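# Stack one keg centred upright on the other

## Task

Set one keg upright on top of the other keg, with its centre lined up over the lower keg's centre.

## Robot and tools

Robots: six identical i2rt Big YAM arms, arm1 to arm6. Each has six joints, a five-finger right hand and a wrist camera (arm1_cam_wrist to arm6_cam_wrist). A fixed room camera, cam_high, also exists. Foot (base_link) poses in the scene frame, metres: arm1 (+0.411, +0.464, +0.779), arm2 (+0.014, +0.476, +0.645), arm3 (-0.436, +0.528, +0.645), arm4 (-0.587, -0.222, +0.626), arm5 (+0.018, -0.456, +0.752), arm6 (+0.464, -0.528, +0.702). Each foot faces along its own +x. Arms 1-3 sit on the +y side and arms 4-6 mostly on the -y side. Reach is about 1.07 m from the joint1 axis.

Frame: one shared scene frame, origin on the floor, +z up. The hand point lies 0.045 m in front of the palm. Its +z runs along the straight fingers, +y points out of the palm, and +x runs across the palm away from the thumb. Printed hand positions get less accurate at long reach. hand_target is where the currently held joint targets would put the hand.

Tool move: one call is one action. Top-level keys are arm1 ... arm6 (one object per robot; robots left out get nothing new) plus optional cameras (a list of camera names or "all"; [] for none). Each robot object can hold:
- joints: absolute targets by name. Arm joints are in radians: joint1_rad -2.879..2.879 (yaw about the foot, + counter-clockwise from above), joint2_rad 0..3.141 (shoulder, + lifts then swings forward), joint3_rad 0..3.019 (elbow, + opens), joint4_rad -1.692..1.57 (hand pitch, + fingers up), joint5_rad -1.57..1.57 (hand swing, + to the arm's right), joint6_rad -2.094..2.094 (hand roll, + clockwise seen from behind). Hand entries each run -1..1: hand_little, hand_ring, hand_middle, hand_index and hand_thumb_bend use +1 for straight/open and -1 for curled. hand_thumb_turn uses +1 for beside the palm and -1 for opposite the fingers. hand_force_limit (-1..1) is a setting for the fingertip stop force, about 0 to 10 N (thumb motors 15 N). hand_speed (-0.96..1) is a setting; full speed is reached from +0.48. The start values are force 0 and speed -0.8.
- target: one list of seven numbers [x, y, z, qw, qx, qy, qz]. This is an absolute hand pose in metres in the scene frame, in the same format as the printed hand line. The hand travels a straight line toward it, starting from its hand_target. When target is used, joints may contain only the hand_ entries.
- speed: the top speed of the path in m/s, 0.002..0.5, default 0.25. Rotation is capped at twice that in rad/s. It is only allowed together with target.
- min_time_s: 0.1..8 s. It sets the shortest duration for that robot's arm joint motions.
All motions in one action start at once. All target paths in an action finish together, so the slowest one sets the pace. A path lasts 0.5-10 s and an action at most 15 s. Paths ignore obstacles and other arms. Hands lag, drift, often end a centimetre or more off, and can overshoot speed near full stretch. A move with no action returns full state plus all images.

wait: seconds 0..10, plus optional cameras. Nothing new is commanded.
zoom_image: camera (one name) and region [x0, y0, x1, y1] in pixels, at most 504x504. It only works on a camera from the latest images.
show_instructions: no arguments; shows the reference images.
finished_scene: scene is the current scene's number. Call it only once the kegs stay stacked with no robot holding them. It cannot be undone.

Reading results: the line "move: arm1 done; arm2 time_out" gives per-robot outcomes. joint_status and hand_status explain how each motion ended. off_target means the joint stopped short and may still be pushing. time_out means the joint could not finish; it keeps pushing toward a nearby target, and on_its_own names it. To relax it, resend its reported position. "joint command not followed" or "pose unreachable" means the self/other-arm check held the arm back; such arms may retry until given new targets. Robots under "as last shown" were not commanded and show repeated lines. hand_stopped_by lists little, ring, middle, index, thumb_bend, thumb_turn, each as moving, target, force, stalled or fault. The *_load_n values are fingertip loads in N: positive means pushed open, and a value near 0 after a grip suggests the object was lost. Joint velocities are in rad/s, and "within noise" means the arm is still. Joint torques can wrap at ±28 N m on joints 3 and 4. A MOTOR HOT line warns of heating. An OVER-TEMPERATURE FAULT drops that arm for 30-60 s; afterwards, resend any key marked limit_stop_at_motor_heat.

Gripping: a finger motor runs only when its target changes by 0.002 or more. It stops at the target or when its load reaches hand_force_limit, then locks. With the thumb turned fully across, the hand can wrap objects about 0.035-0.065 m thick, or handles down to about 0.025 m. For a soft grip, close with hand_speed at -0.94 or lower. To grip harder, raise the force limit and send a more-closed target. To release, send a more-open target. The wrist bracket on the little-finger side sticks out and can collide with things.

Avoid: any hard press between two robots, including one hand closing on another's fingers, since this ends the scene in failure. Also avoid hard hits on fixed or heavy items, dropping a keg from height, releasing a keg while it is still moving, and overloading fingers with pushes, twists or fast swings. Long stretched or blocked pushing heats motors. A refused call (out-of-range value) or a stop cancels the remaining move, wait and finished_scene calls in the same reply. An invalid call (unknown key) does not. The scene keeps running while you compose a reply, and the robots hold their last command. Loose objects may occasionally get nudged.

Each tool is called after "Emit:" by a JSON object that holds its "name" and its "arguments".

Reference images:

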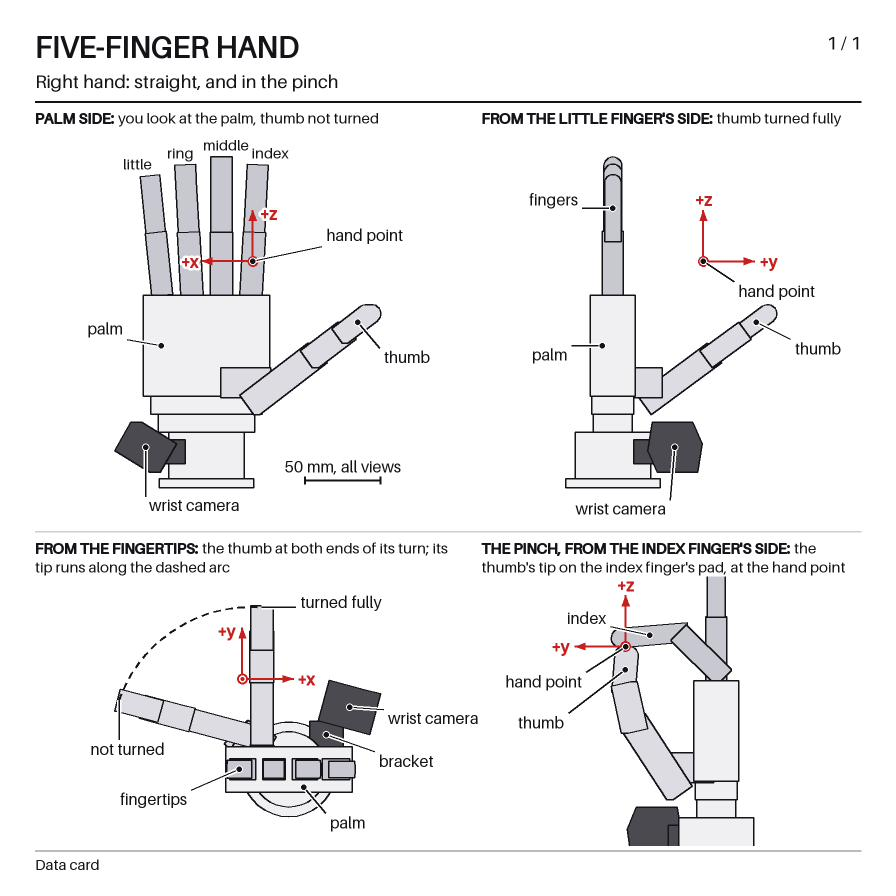

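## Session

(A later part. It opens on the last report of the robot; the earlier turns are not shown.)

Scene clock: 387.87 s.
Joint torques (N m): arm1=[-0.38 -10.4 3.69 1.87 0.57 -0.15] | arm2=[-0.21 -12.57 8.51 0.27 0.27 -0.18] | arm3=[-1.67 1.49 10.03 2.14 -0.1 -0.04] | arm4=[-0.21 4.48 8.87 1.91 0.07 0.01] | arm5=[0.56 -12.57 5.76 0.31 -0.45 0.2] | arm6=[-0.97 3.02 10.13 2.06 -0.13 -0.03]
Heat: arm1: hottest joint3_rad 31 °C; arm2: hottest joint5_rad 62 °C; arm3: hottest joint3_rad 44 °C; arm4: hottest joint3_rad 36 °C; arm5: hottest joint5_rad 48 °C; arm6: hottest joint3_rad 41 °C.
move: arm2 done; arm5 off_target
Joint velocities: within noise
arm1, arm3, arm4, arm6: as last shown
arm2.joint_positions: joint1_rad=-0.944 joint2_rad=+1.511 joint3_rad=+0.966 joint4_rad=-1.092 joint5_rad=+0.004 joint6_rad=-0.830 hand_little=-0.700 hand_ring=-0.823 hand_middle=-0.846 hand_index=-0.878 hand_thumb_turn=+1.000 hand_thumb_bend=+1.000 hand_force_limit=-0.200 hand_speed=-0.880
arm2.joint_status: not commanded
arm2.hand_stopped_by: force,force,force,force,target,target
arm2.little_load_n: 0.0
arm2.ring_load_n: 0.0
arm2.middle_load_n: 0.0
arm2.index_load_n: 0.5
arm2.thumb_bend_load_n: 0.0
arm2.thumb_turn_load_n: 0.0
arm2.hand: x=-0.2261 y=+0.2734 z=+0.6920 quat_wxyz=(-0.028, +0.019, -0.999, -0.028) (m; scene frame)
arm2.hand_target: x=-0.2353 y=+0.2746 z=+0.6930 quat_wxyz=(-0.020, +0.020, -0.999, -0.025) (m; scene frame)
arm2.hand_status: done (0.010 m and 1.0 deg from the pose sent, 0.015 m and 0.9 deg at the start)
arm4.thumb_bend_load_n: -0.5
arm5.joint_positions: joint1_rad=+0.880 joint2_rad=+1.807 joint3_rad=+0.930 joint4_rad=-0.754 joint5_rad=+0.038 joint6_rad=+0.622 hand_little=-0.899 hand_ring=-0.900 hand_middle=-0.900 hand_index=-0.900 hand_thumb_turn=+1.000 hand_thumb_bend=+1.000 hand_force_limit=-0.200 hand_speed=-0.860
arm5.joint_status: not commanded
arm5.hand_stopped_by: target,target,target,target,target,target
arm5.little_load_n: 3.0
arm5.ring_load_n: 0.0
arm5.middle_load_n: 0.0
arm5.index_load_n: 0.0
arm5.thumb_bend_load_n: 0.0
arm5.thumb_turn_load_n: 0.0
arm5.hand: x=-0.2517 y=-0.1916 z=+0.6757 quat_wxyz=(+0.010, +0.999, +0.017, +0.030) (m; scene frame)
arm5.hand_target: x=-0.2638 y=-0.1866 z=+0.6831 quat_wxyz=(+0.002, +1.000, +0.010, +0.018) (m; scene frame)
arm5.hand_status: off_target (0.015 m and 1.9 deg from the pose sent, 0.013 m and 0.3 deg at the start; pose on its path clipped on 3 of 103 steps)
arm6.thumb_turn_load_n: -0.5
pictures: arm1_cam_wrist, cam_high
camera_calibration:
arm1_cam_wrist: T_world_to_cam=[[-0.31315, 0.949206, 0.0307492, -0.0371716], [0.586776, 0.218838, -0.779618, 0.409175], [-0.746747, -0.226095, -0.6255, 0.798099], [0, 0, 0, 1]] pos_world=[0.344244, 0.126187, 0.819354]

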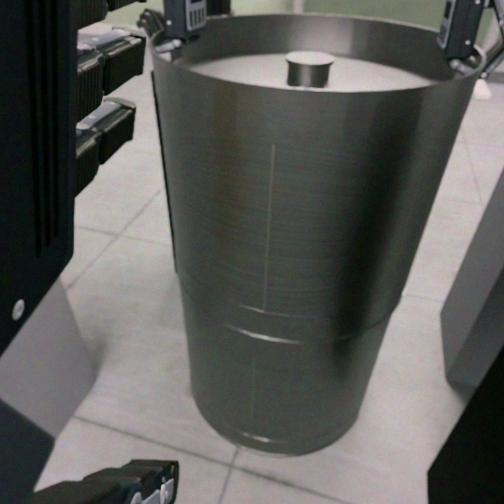

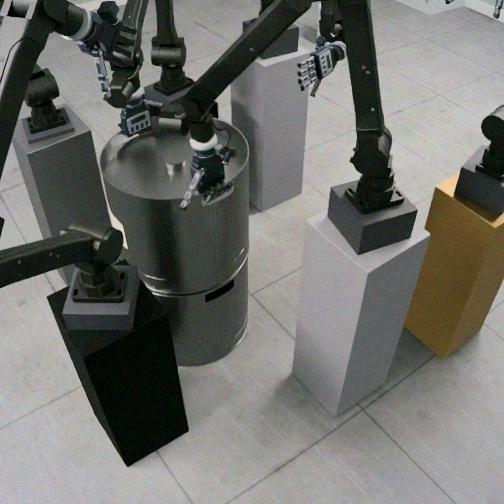

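Emit:
{"name": "move", "arguments": {"arm2": {"target": [-0.2275, 0.2735, 0.690, 0.015, -0.020, 0.9995, 0.018], "speed": 0.04, "joints": {"hand_speed": -0.6, "hand_little": -0.5, "hand_ring": -0.5, "hand_middle": -0.5, "hand_index": -0.5}}, "arm5": {"target": [-0.2540, -0.1905, 0.681, 0.0, 0.9996, 0.014, 0.020], "speed": 0.04, "joints": {"hand_speed": -0.6, "hand_little": -0.5, "hand_ring": -0.5, "hand_middle": -0.5, "hand_index": -0.5}}}}

Emit:
{"name": "move", "arguments": {"arm2": {"target": [-0.2285, 0.2710, 0.6975, 0.005, -0.018, 0.9998, 0.009], "speed": 0.04, "joints": {"hand_little": 0, "hand_ring": 0, "hand_middle": 0, "hand_index": 0}}, "arm5": {"target": [-0.2550, -0.1880, 0.692, 0.0, 0.9998, 0.014, 0.006], "speed": 0.04, "joints": {"hand_little": 0, "hand_ring": 0, "hand_middle": 0, "hand_index": 0}}, "cameras": ["arm2_cam_wrist", "arm5_cam_wrist"]}}

Scene clock: 404.83 s.
Joint torques (N m): arm1=[-0.38 -10.4 3.69 1.96 0.56 -0.14] | arm2=[0.85 -14.33 7.21 0.36 -0.02 -0.04] | arm3=[-1.55 1.49 9.98 2.1 -0.09 -0.03] | arm4=[-0.21 4.48 8.79 1.96 0.06 0.02] | arm5=[-0.09 -12.34 4.31 0.53 0.05 -0.02] | arm6=[-1.14 3.08 9.92 2.11 -0.12 -0.03]
Heat: arm1: hottest joint3_rad 31 °C; arm2: hottest joint5_rad 49 °C; arm3: hottest joint3_rad 44 °C; arm4: hottest joint3_rad 36 °C; arm5: hottest joint5_rad 41 °C; arm6: hottest joint3_rad 41 °C.
move: arm2 done; arm5 done
Joint velocities: within noise
arm1, arm3, arm4, arm6: as last shown
arm2.joint_positions: joint1_rad=-0.944 joint2_rad=+1.511 joint3_rad=+0.952 joint4_rad=-1.069 joint5_rad=+0.007 joint6_rad=-0.831 hand_little=-0.500 hand_ring=-0.500 hand_middle=-0.500 hand_index=-0.500 hand_thumb_turn=+1.000 hand_thumb_bend=+1.000 hand_force_limit=-0.200 hand_speed=-0.600
arm2.joint_status: all done
arm2.hand_stopped_by: target,target,target,target,target,target
arm2.little_load_n: 0.0
arm2.ring_load_n: 0.0
arm2.middle_load_n: 0.5
arm2.index_load_n: 0.0
arm2.thumb_bend_load_n: 0.0
arm2.thumb_turn_load_n: 0.0
arm2.hand: x=-0.2263 y=+0.2745 z=+0.6868 quat_wxyz=(-0.024, +0.019, -0.999, -0.026) (m; scene frame)
arm2.hand_target: x=-0.2274 y=+0.2736 z=+0.6900 quat_wxyz=(-0.015, +0.020, -1.000, -0.018) (m; scene frame)
arm2.hand_status: done (0.004 m and 1.4 deg from the pose sent, 0.002 m and 1.9 deg at the start)
arm4.thumb_bend_load_n: 0.0
arm5.joint_positions: joint1_rad=+0.880 joint2_rad=+1.792 joint3_rad=+0.923 joint4_rad=-0.744 joint5_rad=+0.033 joint6_rad=+0.629 hand_little=-0.500 hand_ring=-0.500 hand_middle=-0.500 hand_index=-0.500 hand_thumb_turn=+1.000 hand_thumb_bend=+1.000 hand_force_limit=-0.200 hand_speed=-0.600
arm5.joint_status: all done
arm5.hand_stopped_by: target,target,target,target,target,target
arm5.little_load_n: 0.0
arm5.ring_load_n: 0.0
arm5.middle_load_n: 0.0
arm5.index_load_n: 0.0
arm5.thumb_bend_load_n: 0.0
arm5.thumb_turn_load_n: 0.0
arm5.hand: x=-0.2540 y=-0.1908 z=+0.6793 quat_wxyz=(+0.005, +1.000, +0.013, +0.023) (m; scene frame)
arm5.hand_target: x=-0.2539 y=-0.1906 z=+0.6809 quat_wxyz=(+0.000, +1.000, +0.014, +0.020) (m; scene frame)
arm5.hand_status: done (0.002 m and 0.7 deg from the pose sent, 0.006 m and 1.7 deg at the start)
arm6.thumb_turn_load_n: 0.0
pictures: none

Scene clock: 405.80 s.
Joint torques (N m): arm1=[-0.26 -10.34 3.73 1.89 0.55 -0.16] | arm2=[1.03 -14.1 7.42 0.43 0 0.03] | arm3=[-1.67 1.49 10.04 2.13 -0.09 -0.04] | arm4=[0.09 4.54 8.83 1.95 0.06 0] | arm5=[-0.62 -12.45 4.83 0.28 -0.35 -0.04] | arm6=[-1.2 2.9 9.99 2.03 -0.16 0.01]
Heat: arm1: hottest joint3_rad 31 °C; arm2: hottest joint5_rad 49 °C; arm3: hottest joint3_rad 44 °C; arm4: hottest joint3_rad 36 °C; arm5: hottest joint5_rad 41 °C; arm6: hottest joint3_rad 41 °C.
move: arm2 done; arm5 done
Joint velocities: within noise
arm1, arm3, arm4, arm6: as last shown
arm2.joint_positions: joint1_rad=-0.944 joint2_rad=+1.485 joint3_rad=+0.952 joint4_rad=-1.069 joint5_rad=+0.007 joint6_rad=-0.831 hand_little=+0.000 hand_ring=+0.000 hand_middle=+0.000 hand_index=+0.000 hand_thumb_turn=+1.000 hand_thumb_bend=+1.000 hand_force_limit=-0.200 hand_speed=-0.600
arm2.joint_status: all done
arm2.hand_stopped_by: target,target,target,target,target,target
arm2.little_load_n: 0.0
arm2.ring_load_n: 0.0
arm2.middle_load_n: 0.0
arm2.index_load_n: 0.0
arm2.thumb_bend_load_n: 0.0
arm2.thumb_turn_load_n: 0.0
arm2.hand: x=-0.2278 y=+0.2730 z=+0.6943 quat_wxyz=(-0.014, +0.019, -1.000, -0.017) (m; scene frame)
arm2.hand_target: x=-0.2284 y=+0.2711 z=+0.6975 quat_wxyz=(-0.005, +0.018, -1.000, -0.009) (m; scene frame)
arm2.hand_status: done (0.004 m and 1.4 deg from the pose sent, 0.011 m and 2.9 deg at the start)
arm4.thumb_turn_load_n: 0.5
arm5.joint_positions: joint1_rad=+0.876 joint2_rad=+1.769 joint3_rad=+0.918 joint4_rad=-0.744 joint5_rad=+0.020 joint6_rad=+0.621 hand_little=+0.000 hand_ring=+0.000 hand_middle=+0.000 hand_index=+0.000 hand_thumb_turn=+1.000 hand_thumb_bend=+1.000 hand_force_limit=-0.200 hand_speed=-0.600
arm5.joint_status: all done
arm5.hand_stopped_by: target,target,target,target,target,target
arm5.little_load_n: 0.0
arm5.ring_load_n: 0.0
arm5.middle_load_n: 0.0
arm5.index_load_n: 0.0
arm5.thumb_bend_load_n: 0.0
arm5.thumb_turn_load_n: 0.0
arm5.hand: x=-0.2553 y=-0.1901 z=+0.6872 quat_wxyz=(+0.002, +1.000, +0.015, +0.013) (m; scene frame)
arm5.hand_target: x=-0.2549 y=-0.1880 z=+0.6919 quat_wxyz=(+0.000, +1.000, +0.014, +0.006) (m; scene frame)
arm5.hand_status: done (0.005 m and 0.8 deg from the pose sent, 0.013 m and 2.0 deg at the start)
arm6.ring_load_n: 0.5
pictures: arm2_cam_wrist, arm5_cam_wrist
camera_calibration:
arm2_cam_wrist: T_world_to_cam=[[-0.264002, 0.964518, 0.00271943, -0.319243], [0.834554, 0.227014, 0.501981, -0.213889], [0.483553, 0.134794, -0.864874, 0.793172], [0, 0, 0, 1]] pos_world=[-0.289319, 0.249557, 0.794231]
arm5_cam_wrist: T_world_to_cam=[[0.243972, -0.965878, 0.086932, -0.184953], [-0.838134, -0.164909, 0.519938, -0.604801], [-0.487861, -0.199711, -0.849769, 0.530414], [0, 0, 0, 1]] pos_world=[-0.203012, -0.17245, 0.781267]

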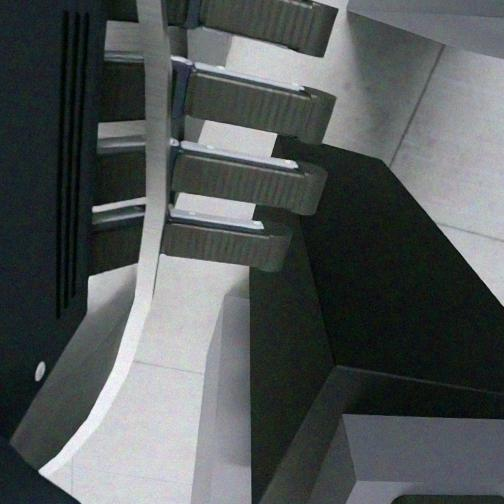

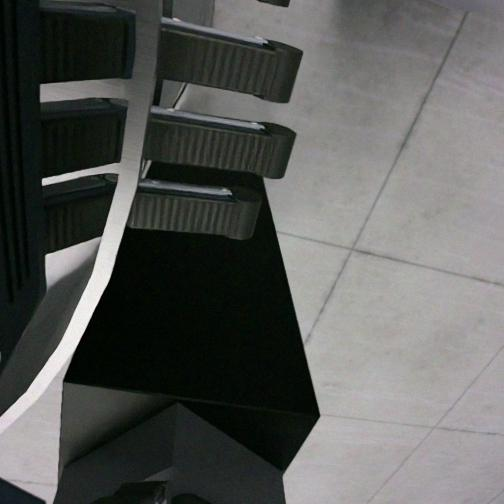

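Emit:
{"name": "move", "arguments": {"arm2": {"target": [-0.2255, 0.197, 0.700, 0.0, -0.018, 0.9998, 0], "speed": 0.07}, "arm5": {"target": [-0.2570, -0.114, 0.695, 0.0, 0.9999, 0.014, 0.0], "speed": 0.07}, "cameras": ["arm2_cam_wrist", "arm5_cam_wrist", "cam_high"]}}

Scene clock: 412.57 s.
Joint torques (N m): arm1=[-0.5 -10.34 3.73 1.95 0.56 -0.15] | arm2=[1.67 -12.28 12.49 0.09 -0.12 0.1] | arm3=[-1.67 1.44 10.06 2.09 -0.09 -0.03] | arm4=[-0.03 4.6 8.81 1.95 0.07 0] | arm5=[-0.67 -11.58 8.02 0.09 -0.17 -0.08] | arm6=[-0.91 3.02 10.07 2.04 -0.15 -0.02]
Heat: arm1: hottest joint3_rad 31 °C; arm2: hottest joint5_rad 46 °C; arm3: hottest joint3_rad 44 °C; arm4: hottest joint3_rad 36 °C; arm5: hottest joint2_rad 39 °C; arm6: hottest joint3_rad 41 °C.
move: arm2 off_target; arm5 off_target
Joint velocities: within noise
arm1, arm3, arm4, arm6: as last shown
arm2.joint_positions: joint1_rad=-0.826 joint2_rad=+1.560 joint3_rad=+1.033 joint4_rad=-1.069 joint5_rad=+0.005 joint6_rad=-0.714 hand_little=+0.000 hand_ring=+0.000 hand_middle=+0.000 hand_index=+0.000 hand_thumb_turn=+1.000 hand_thumb_bend=+1.000 hand_force_limit=-0.200 hand_speed=-0.600
arm2.joint_status: not commanded
arm2.hand_stopped_by: target,target,target,target,target,target
arm2.little_load_n: 0.0
arm2.ring_load_n: 0.0
arm2.middle_load_n: 0.0
arm2.index_load_n: 0.0
arm2.thumb_bend_load_n: 0.0
arm2.thumb_turn_load_n: 0.0
arm2.hand: x=-0.2143 y=+0.2179 z=+0.6921 quat_wxyz=(-0.011, +0.020, -1.000, -0.015) (m; scene frame)
arm2.hand_target: x=-0.2250 y=+0.1976 z=+0.7004 quat_wxyz=(+0.000, +0.018, -1.000, +0.000) (m; scene frame)
arm2.hand_status: off_target (0.025 m and 2.2 deg from the pose sent, 0.076 m and 2.6 deg at the start)
arm4.middle_load_n: 0.5
arm4.thumb_turn_load_n: -0.5
arm5.joint_positions: joint1_rad=+0.783 joint2_rad=+1.848 joint3_rad=+1.066 joint4_rad=-0.805 joint5_rad=+0.006 joint6_rad=+0.528 hand_little=+0.000 hand_ring=+0.000 hand_middle=+0.000 hand_index=+0.000 hand_thumb_turn=+1.000 hand_thumb_bend=+1.000 hand_force_limit=-0.200 hand_speed=-0.600
arm5.joint_status: not commanded
arm5.hand_stopped_by: target,target,target,target,target,target
arm5.little_load_n: 0.0
arm5.ring_load_n: 0.0
arm5.middle_load_n: -0.5
arm5.index_load_n: 0.0
arm5.thumb_bend_load_n: 0.0
arm5.thumb_turn_load_n: 0.0
arm5.hand: x=-0.2525 y=-0.1280 z=+0.6940 quat_wxyz=(+0.003, +1.000, +0.015, +0.004) (m; scene frame)
arm5.hand_target: x=-0.2567 y=-0.1144 z=+0.6951 quat_wxyz=(+0.000, +1.000, +0.014, +0.000) (m; scene frame)
arm5.hand_status: off_target (0.015 m and 0.5 deg from the pose sent, 0.077 m and 1.4 deg at the start)
arm6.ring_load_n: 0.0
pictures: arm2_cam_wrist, arm5_cam_wrist, cam_high
camera_calibration:
arm2_cam_wrist: T_world_to_cam=[[-0.265776, 0.964035, -0.000437246, -0.260632], [0.837043, 0.23099, 0.495986, -0.20777], [0.478249, 0.131455, -0.86833, 0.794037], [0, 0, 0, 1]] pos_world=[-0.275105, 0.194871, 0.792424]
arm5_cam_wrist: T_world_to_cam=[[0.24453, -0.965946, 0.0845769, -0.12454], [-0.82903, -0.163034, 0.534911, -0.60354], [-0.502906, -0.200919, -0.840664, 0.539736], [0, 0, 0, 1]] pos_world=[-0.198462, -0.110253, 0.787111]

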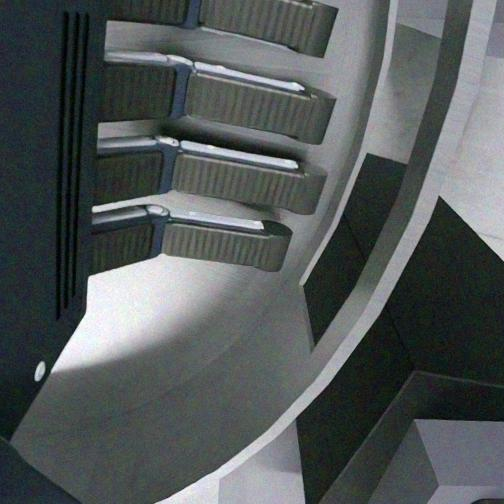

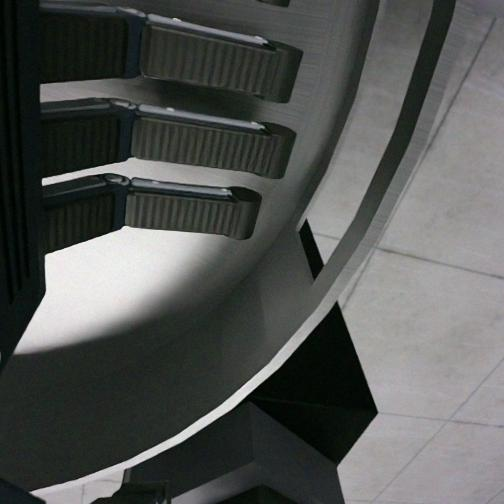

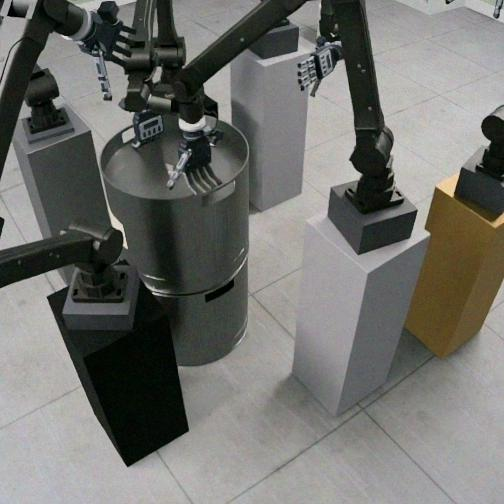

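Fingers are clear; raise both hands and verify.

Emit:
{"name": "move", "arguments": {"arm2": {"target": [-0.2143, 0.200, 0.86, 0.0, -0.018, 0.9998, 0], "speed": 0.15}, "arm5": {"target": [-0.2525, -0.120, 0.86, 0.0, 0.9999, 0.014, 0.0], "speed": 0.15}, "cameras": ["arm1_cam_wrist", "cam_high"]}}

Emit:
{"name": "zoom_image", "arguments": {"camera": "arm1_cam_wrist", "region": [120, 200, 440, 480]}}

Emit:
{"name": "zoom_image", "arguments": {"camera": "cam_high", "region": [80, 120, 280, 370]}}

Scene clock: 420.53 s.
Joint torques (N m): arm1=[-0.62 -10.58 3.73 1.91 0.58 -0.15] | arm2=[1.79 -14.04 14.09 -0.36 -0.12 0.1] | arm3=[-1.9 1.49 9.99 2.1 -0.08 -0.02] | arm4=[-0.03 4.54 8.81 1.96 0.07 0.02] | arm5=[-0.79 -11.69 9.87 -0.03 -0.16 -0.07] | arm6=[-0.62 2.67 10.09 2.1 -0.13 -0.04]
Heat: arm1: hottest joint3_rad 31 °C; arm2: hottest joint5_rad 44 °C; arm3: hottest joint3_rad 44 °C; arm4: hottest joint3_rad 36 °C; arm5: hottest joint2_rad 38 °C; arm6: hottest joint3_rad 41 °C.
move: arm2 off_target; arm5 off_target
Joint velocities: within noise
arm1.joint_positions: joint1_rad=+0.200 joint2_rad=+1.996 joint3_rad=+0.577 joint4_rad=+0.910 joint5_rad=+1.388 joint6_rad=-0.843 hand_little=+1.000 hand_ring=+1.000 hand_middle=+1.000 hand_index=+1.000 hand_thumb_turn=+1.000 hand_thumb_bend=+1.000 hand_force_limit=+0.000 hand_speed=-0.800
arm1.joint_status: not commanded
arm1.hand_stopped_by: target,target,target,target,target,target
arm1.little_load_n: 0.0
arm1.ring_load_n: 0.0
arm1.middle_load_n: 0.0
arm1.index_load_n: 0.0
arm1.thumb_bend_load_n: 0.0
arm1.thumb_turn_load_n: 0.5
arm1.hand: x=+0.2521 y=+0.1029 z=+0.7532 quat_wxyz=(+0.655, +0.013, -0.737, +0.166) (m; scene frame)
arm1.hand_target: x=+0.2501 y=+0.1000 z=+0.7500 quat_wxyz=(+0.657, +0.012, -0.736, +0.163) (m; scene frame)
arm1.hand_status: not commanded
arm2.joint_positions: joint1_rad=-0.811 joint2_rad=+1.440 joint3_rad=+1.304 joint4_rad=-1.479 joint5_rad=+0.005 joint6_rad=-0.697 hand_little=+0.000 hand_ring=+0.000 hand_middle=+0.000 hand_index=+0.000 hand_thumb_turn=+1.000 hand_thumb_bend=+1.000 hand_force_limit=-0.200 hand_speed=-0.600
arm2.joint_status: not commanded
arm2.hand_stopped_by: target,target,target,target,target,target
arm2.little_load_n: 0.0
arm2.ring_load_n: 0.0
arm2.middle_load_n: 0.0
arm2.index_load_n: 0.0
arm2.thumb_bend_load_n: 0.0
arm2.thumb_turn_load_n: 0.0
arm2.hand: x=-0.2094 y=+0.2150 z=+0.8389 quat_wxyz=(-0.017, +0.019, -0.999, -0.022) (m; scene frame)
arm2.hand_target: x=-0.2137 y=+0.2009 z=+0.8599 quat_wxyz=(+0.000, +0.018, -1.000, +0.000) (m; scene frame)
arm2.hand_status: off_target (0.026 m and 3.2 deg from the pose sent, 0.169 m and 2.2 deg at the start)
arm3, arm4, arm6: as last shown
arm4.middle_load_n: 0.0
arm4.thumb_turn_load_n: 0.5
arm5.joint_positions: joint1_rad=+0.783 joint2_rad=+1.619 joint3_rad=+1.225 joint4_rad=-1.216 joint5_rad=+0.006 joint6_rad=+0.527 hand_little=+0.000 hand_ring=+0.000 hand_middle=+0.000 hand_index=+0.000 hand_thumb_turn=+1.000 hand_thumb_bend=+1.000 hand_force_limit=-0.200 hand_speed=-0.600
arm5.joint_status: not commanded
arm5.hand_stopped_by: target,target,target,target,target,target
arm5.little_load_n: 0.0
arm5.ring_load_n: 0.0
arm5.middle_load_n: 0.0
arm5.index_load_n: 0.0
arm5.thumb_bend_load_n: 0.0
arm5.thumb_turn_load_n: 0.0
arm5.hand: x=-0.2475 y=-0.1351 z=+0.8469 quat_wxyz=(+0.013, +1.000, +0.015, +0.010) (m; scene frame)
arm5.hand_target: x=-0.2522 y=-0.1205 z=+0.8601 quat_wxyz=(+0.000, +1.000, +0.014, +0.000) (m; scene frame)
arm5.hand_status: off_target (0.021 m and 1.9 deg from the pose sent, 0.166 m and 0.5 deg at the start)
pictures: arm1_cam_wrist, cam_high
camera_calibration:
arm1_cam_wrist: T_world_to_cam=[[-0.31315, 0.949206, 0.0307492, -0.0371716], [0.586776, 0.218838, -0.779618, 0.409175], [-0.746747, -0.226095, -0.6255, 0.798099], [0, 0, 0, 1]] pos_world=[0.344244, 0.126187, 0.819354]

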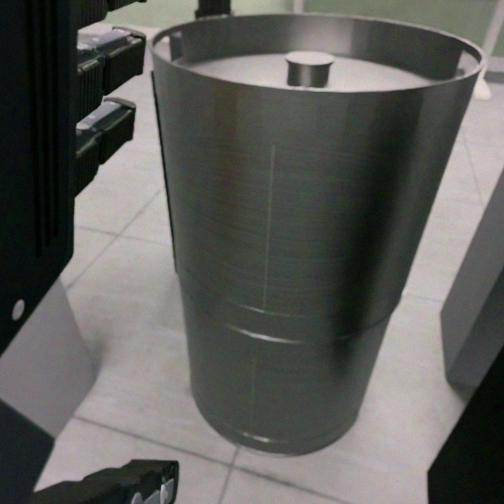

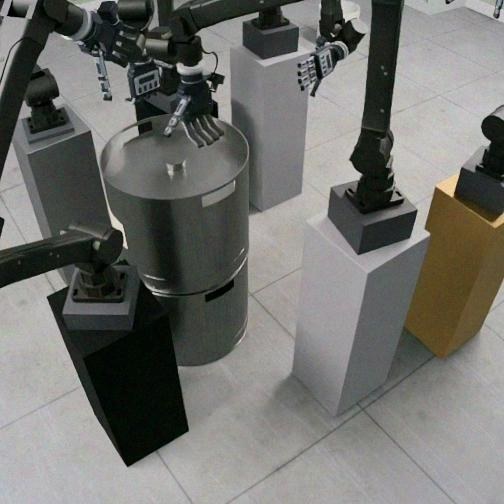

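Scaled by 1.575.

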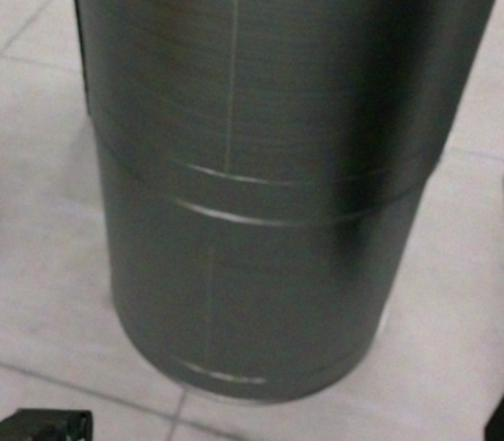

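Scaled by 2.016.

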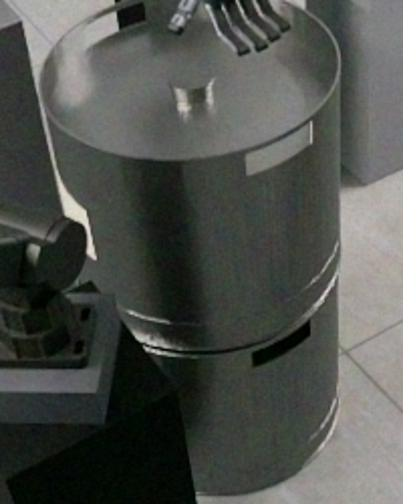

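Emit:
{"name": "finished_scene", "arguments": {"scene": 2}}

The scene is finished: the task was done.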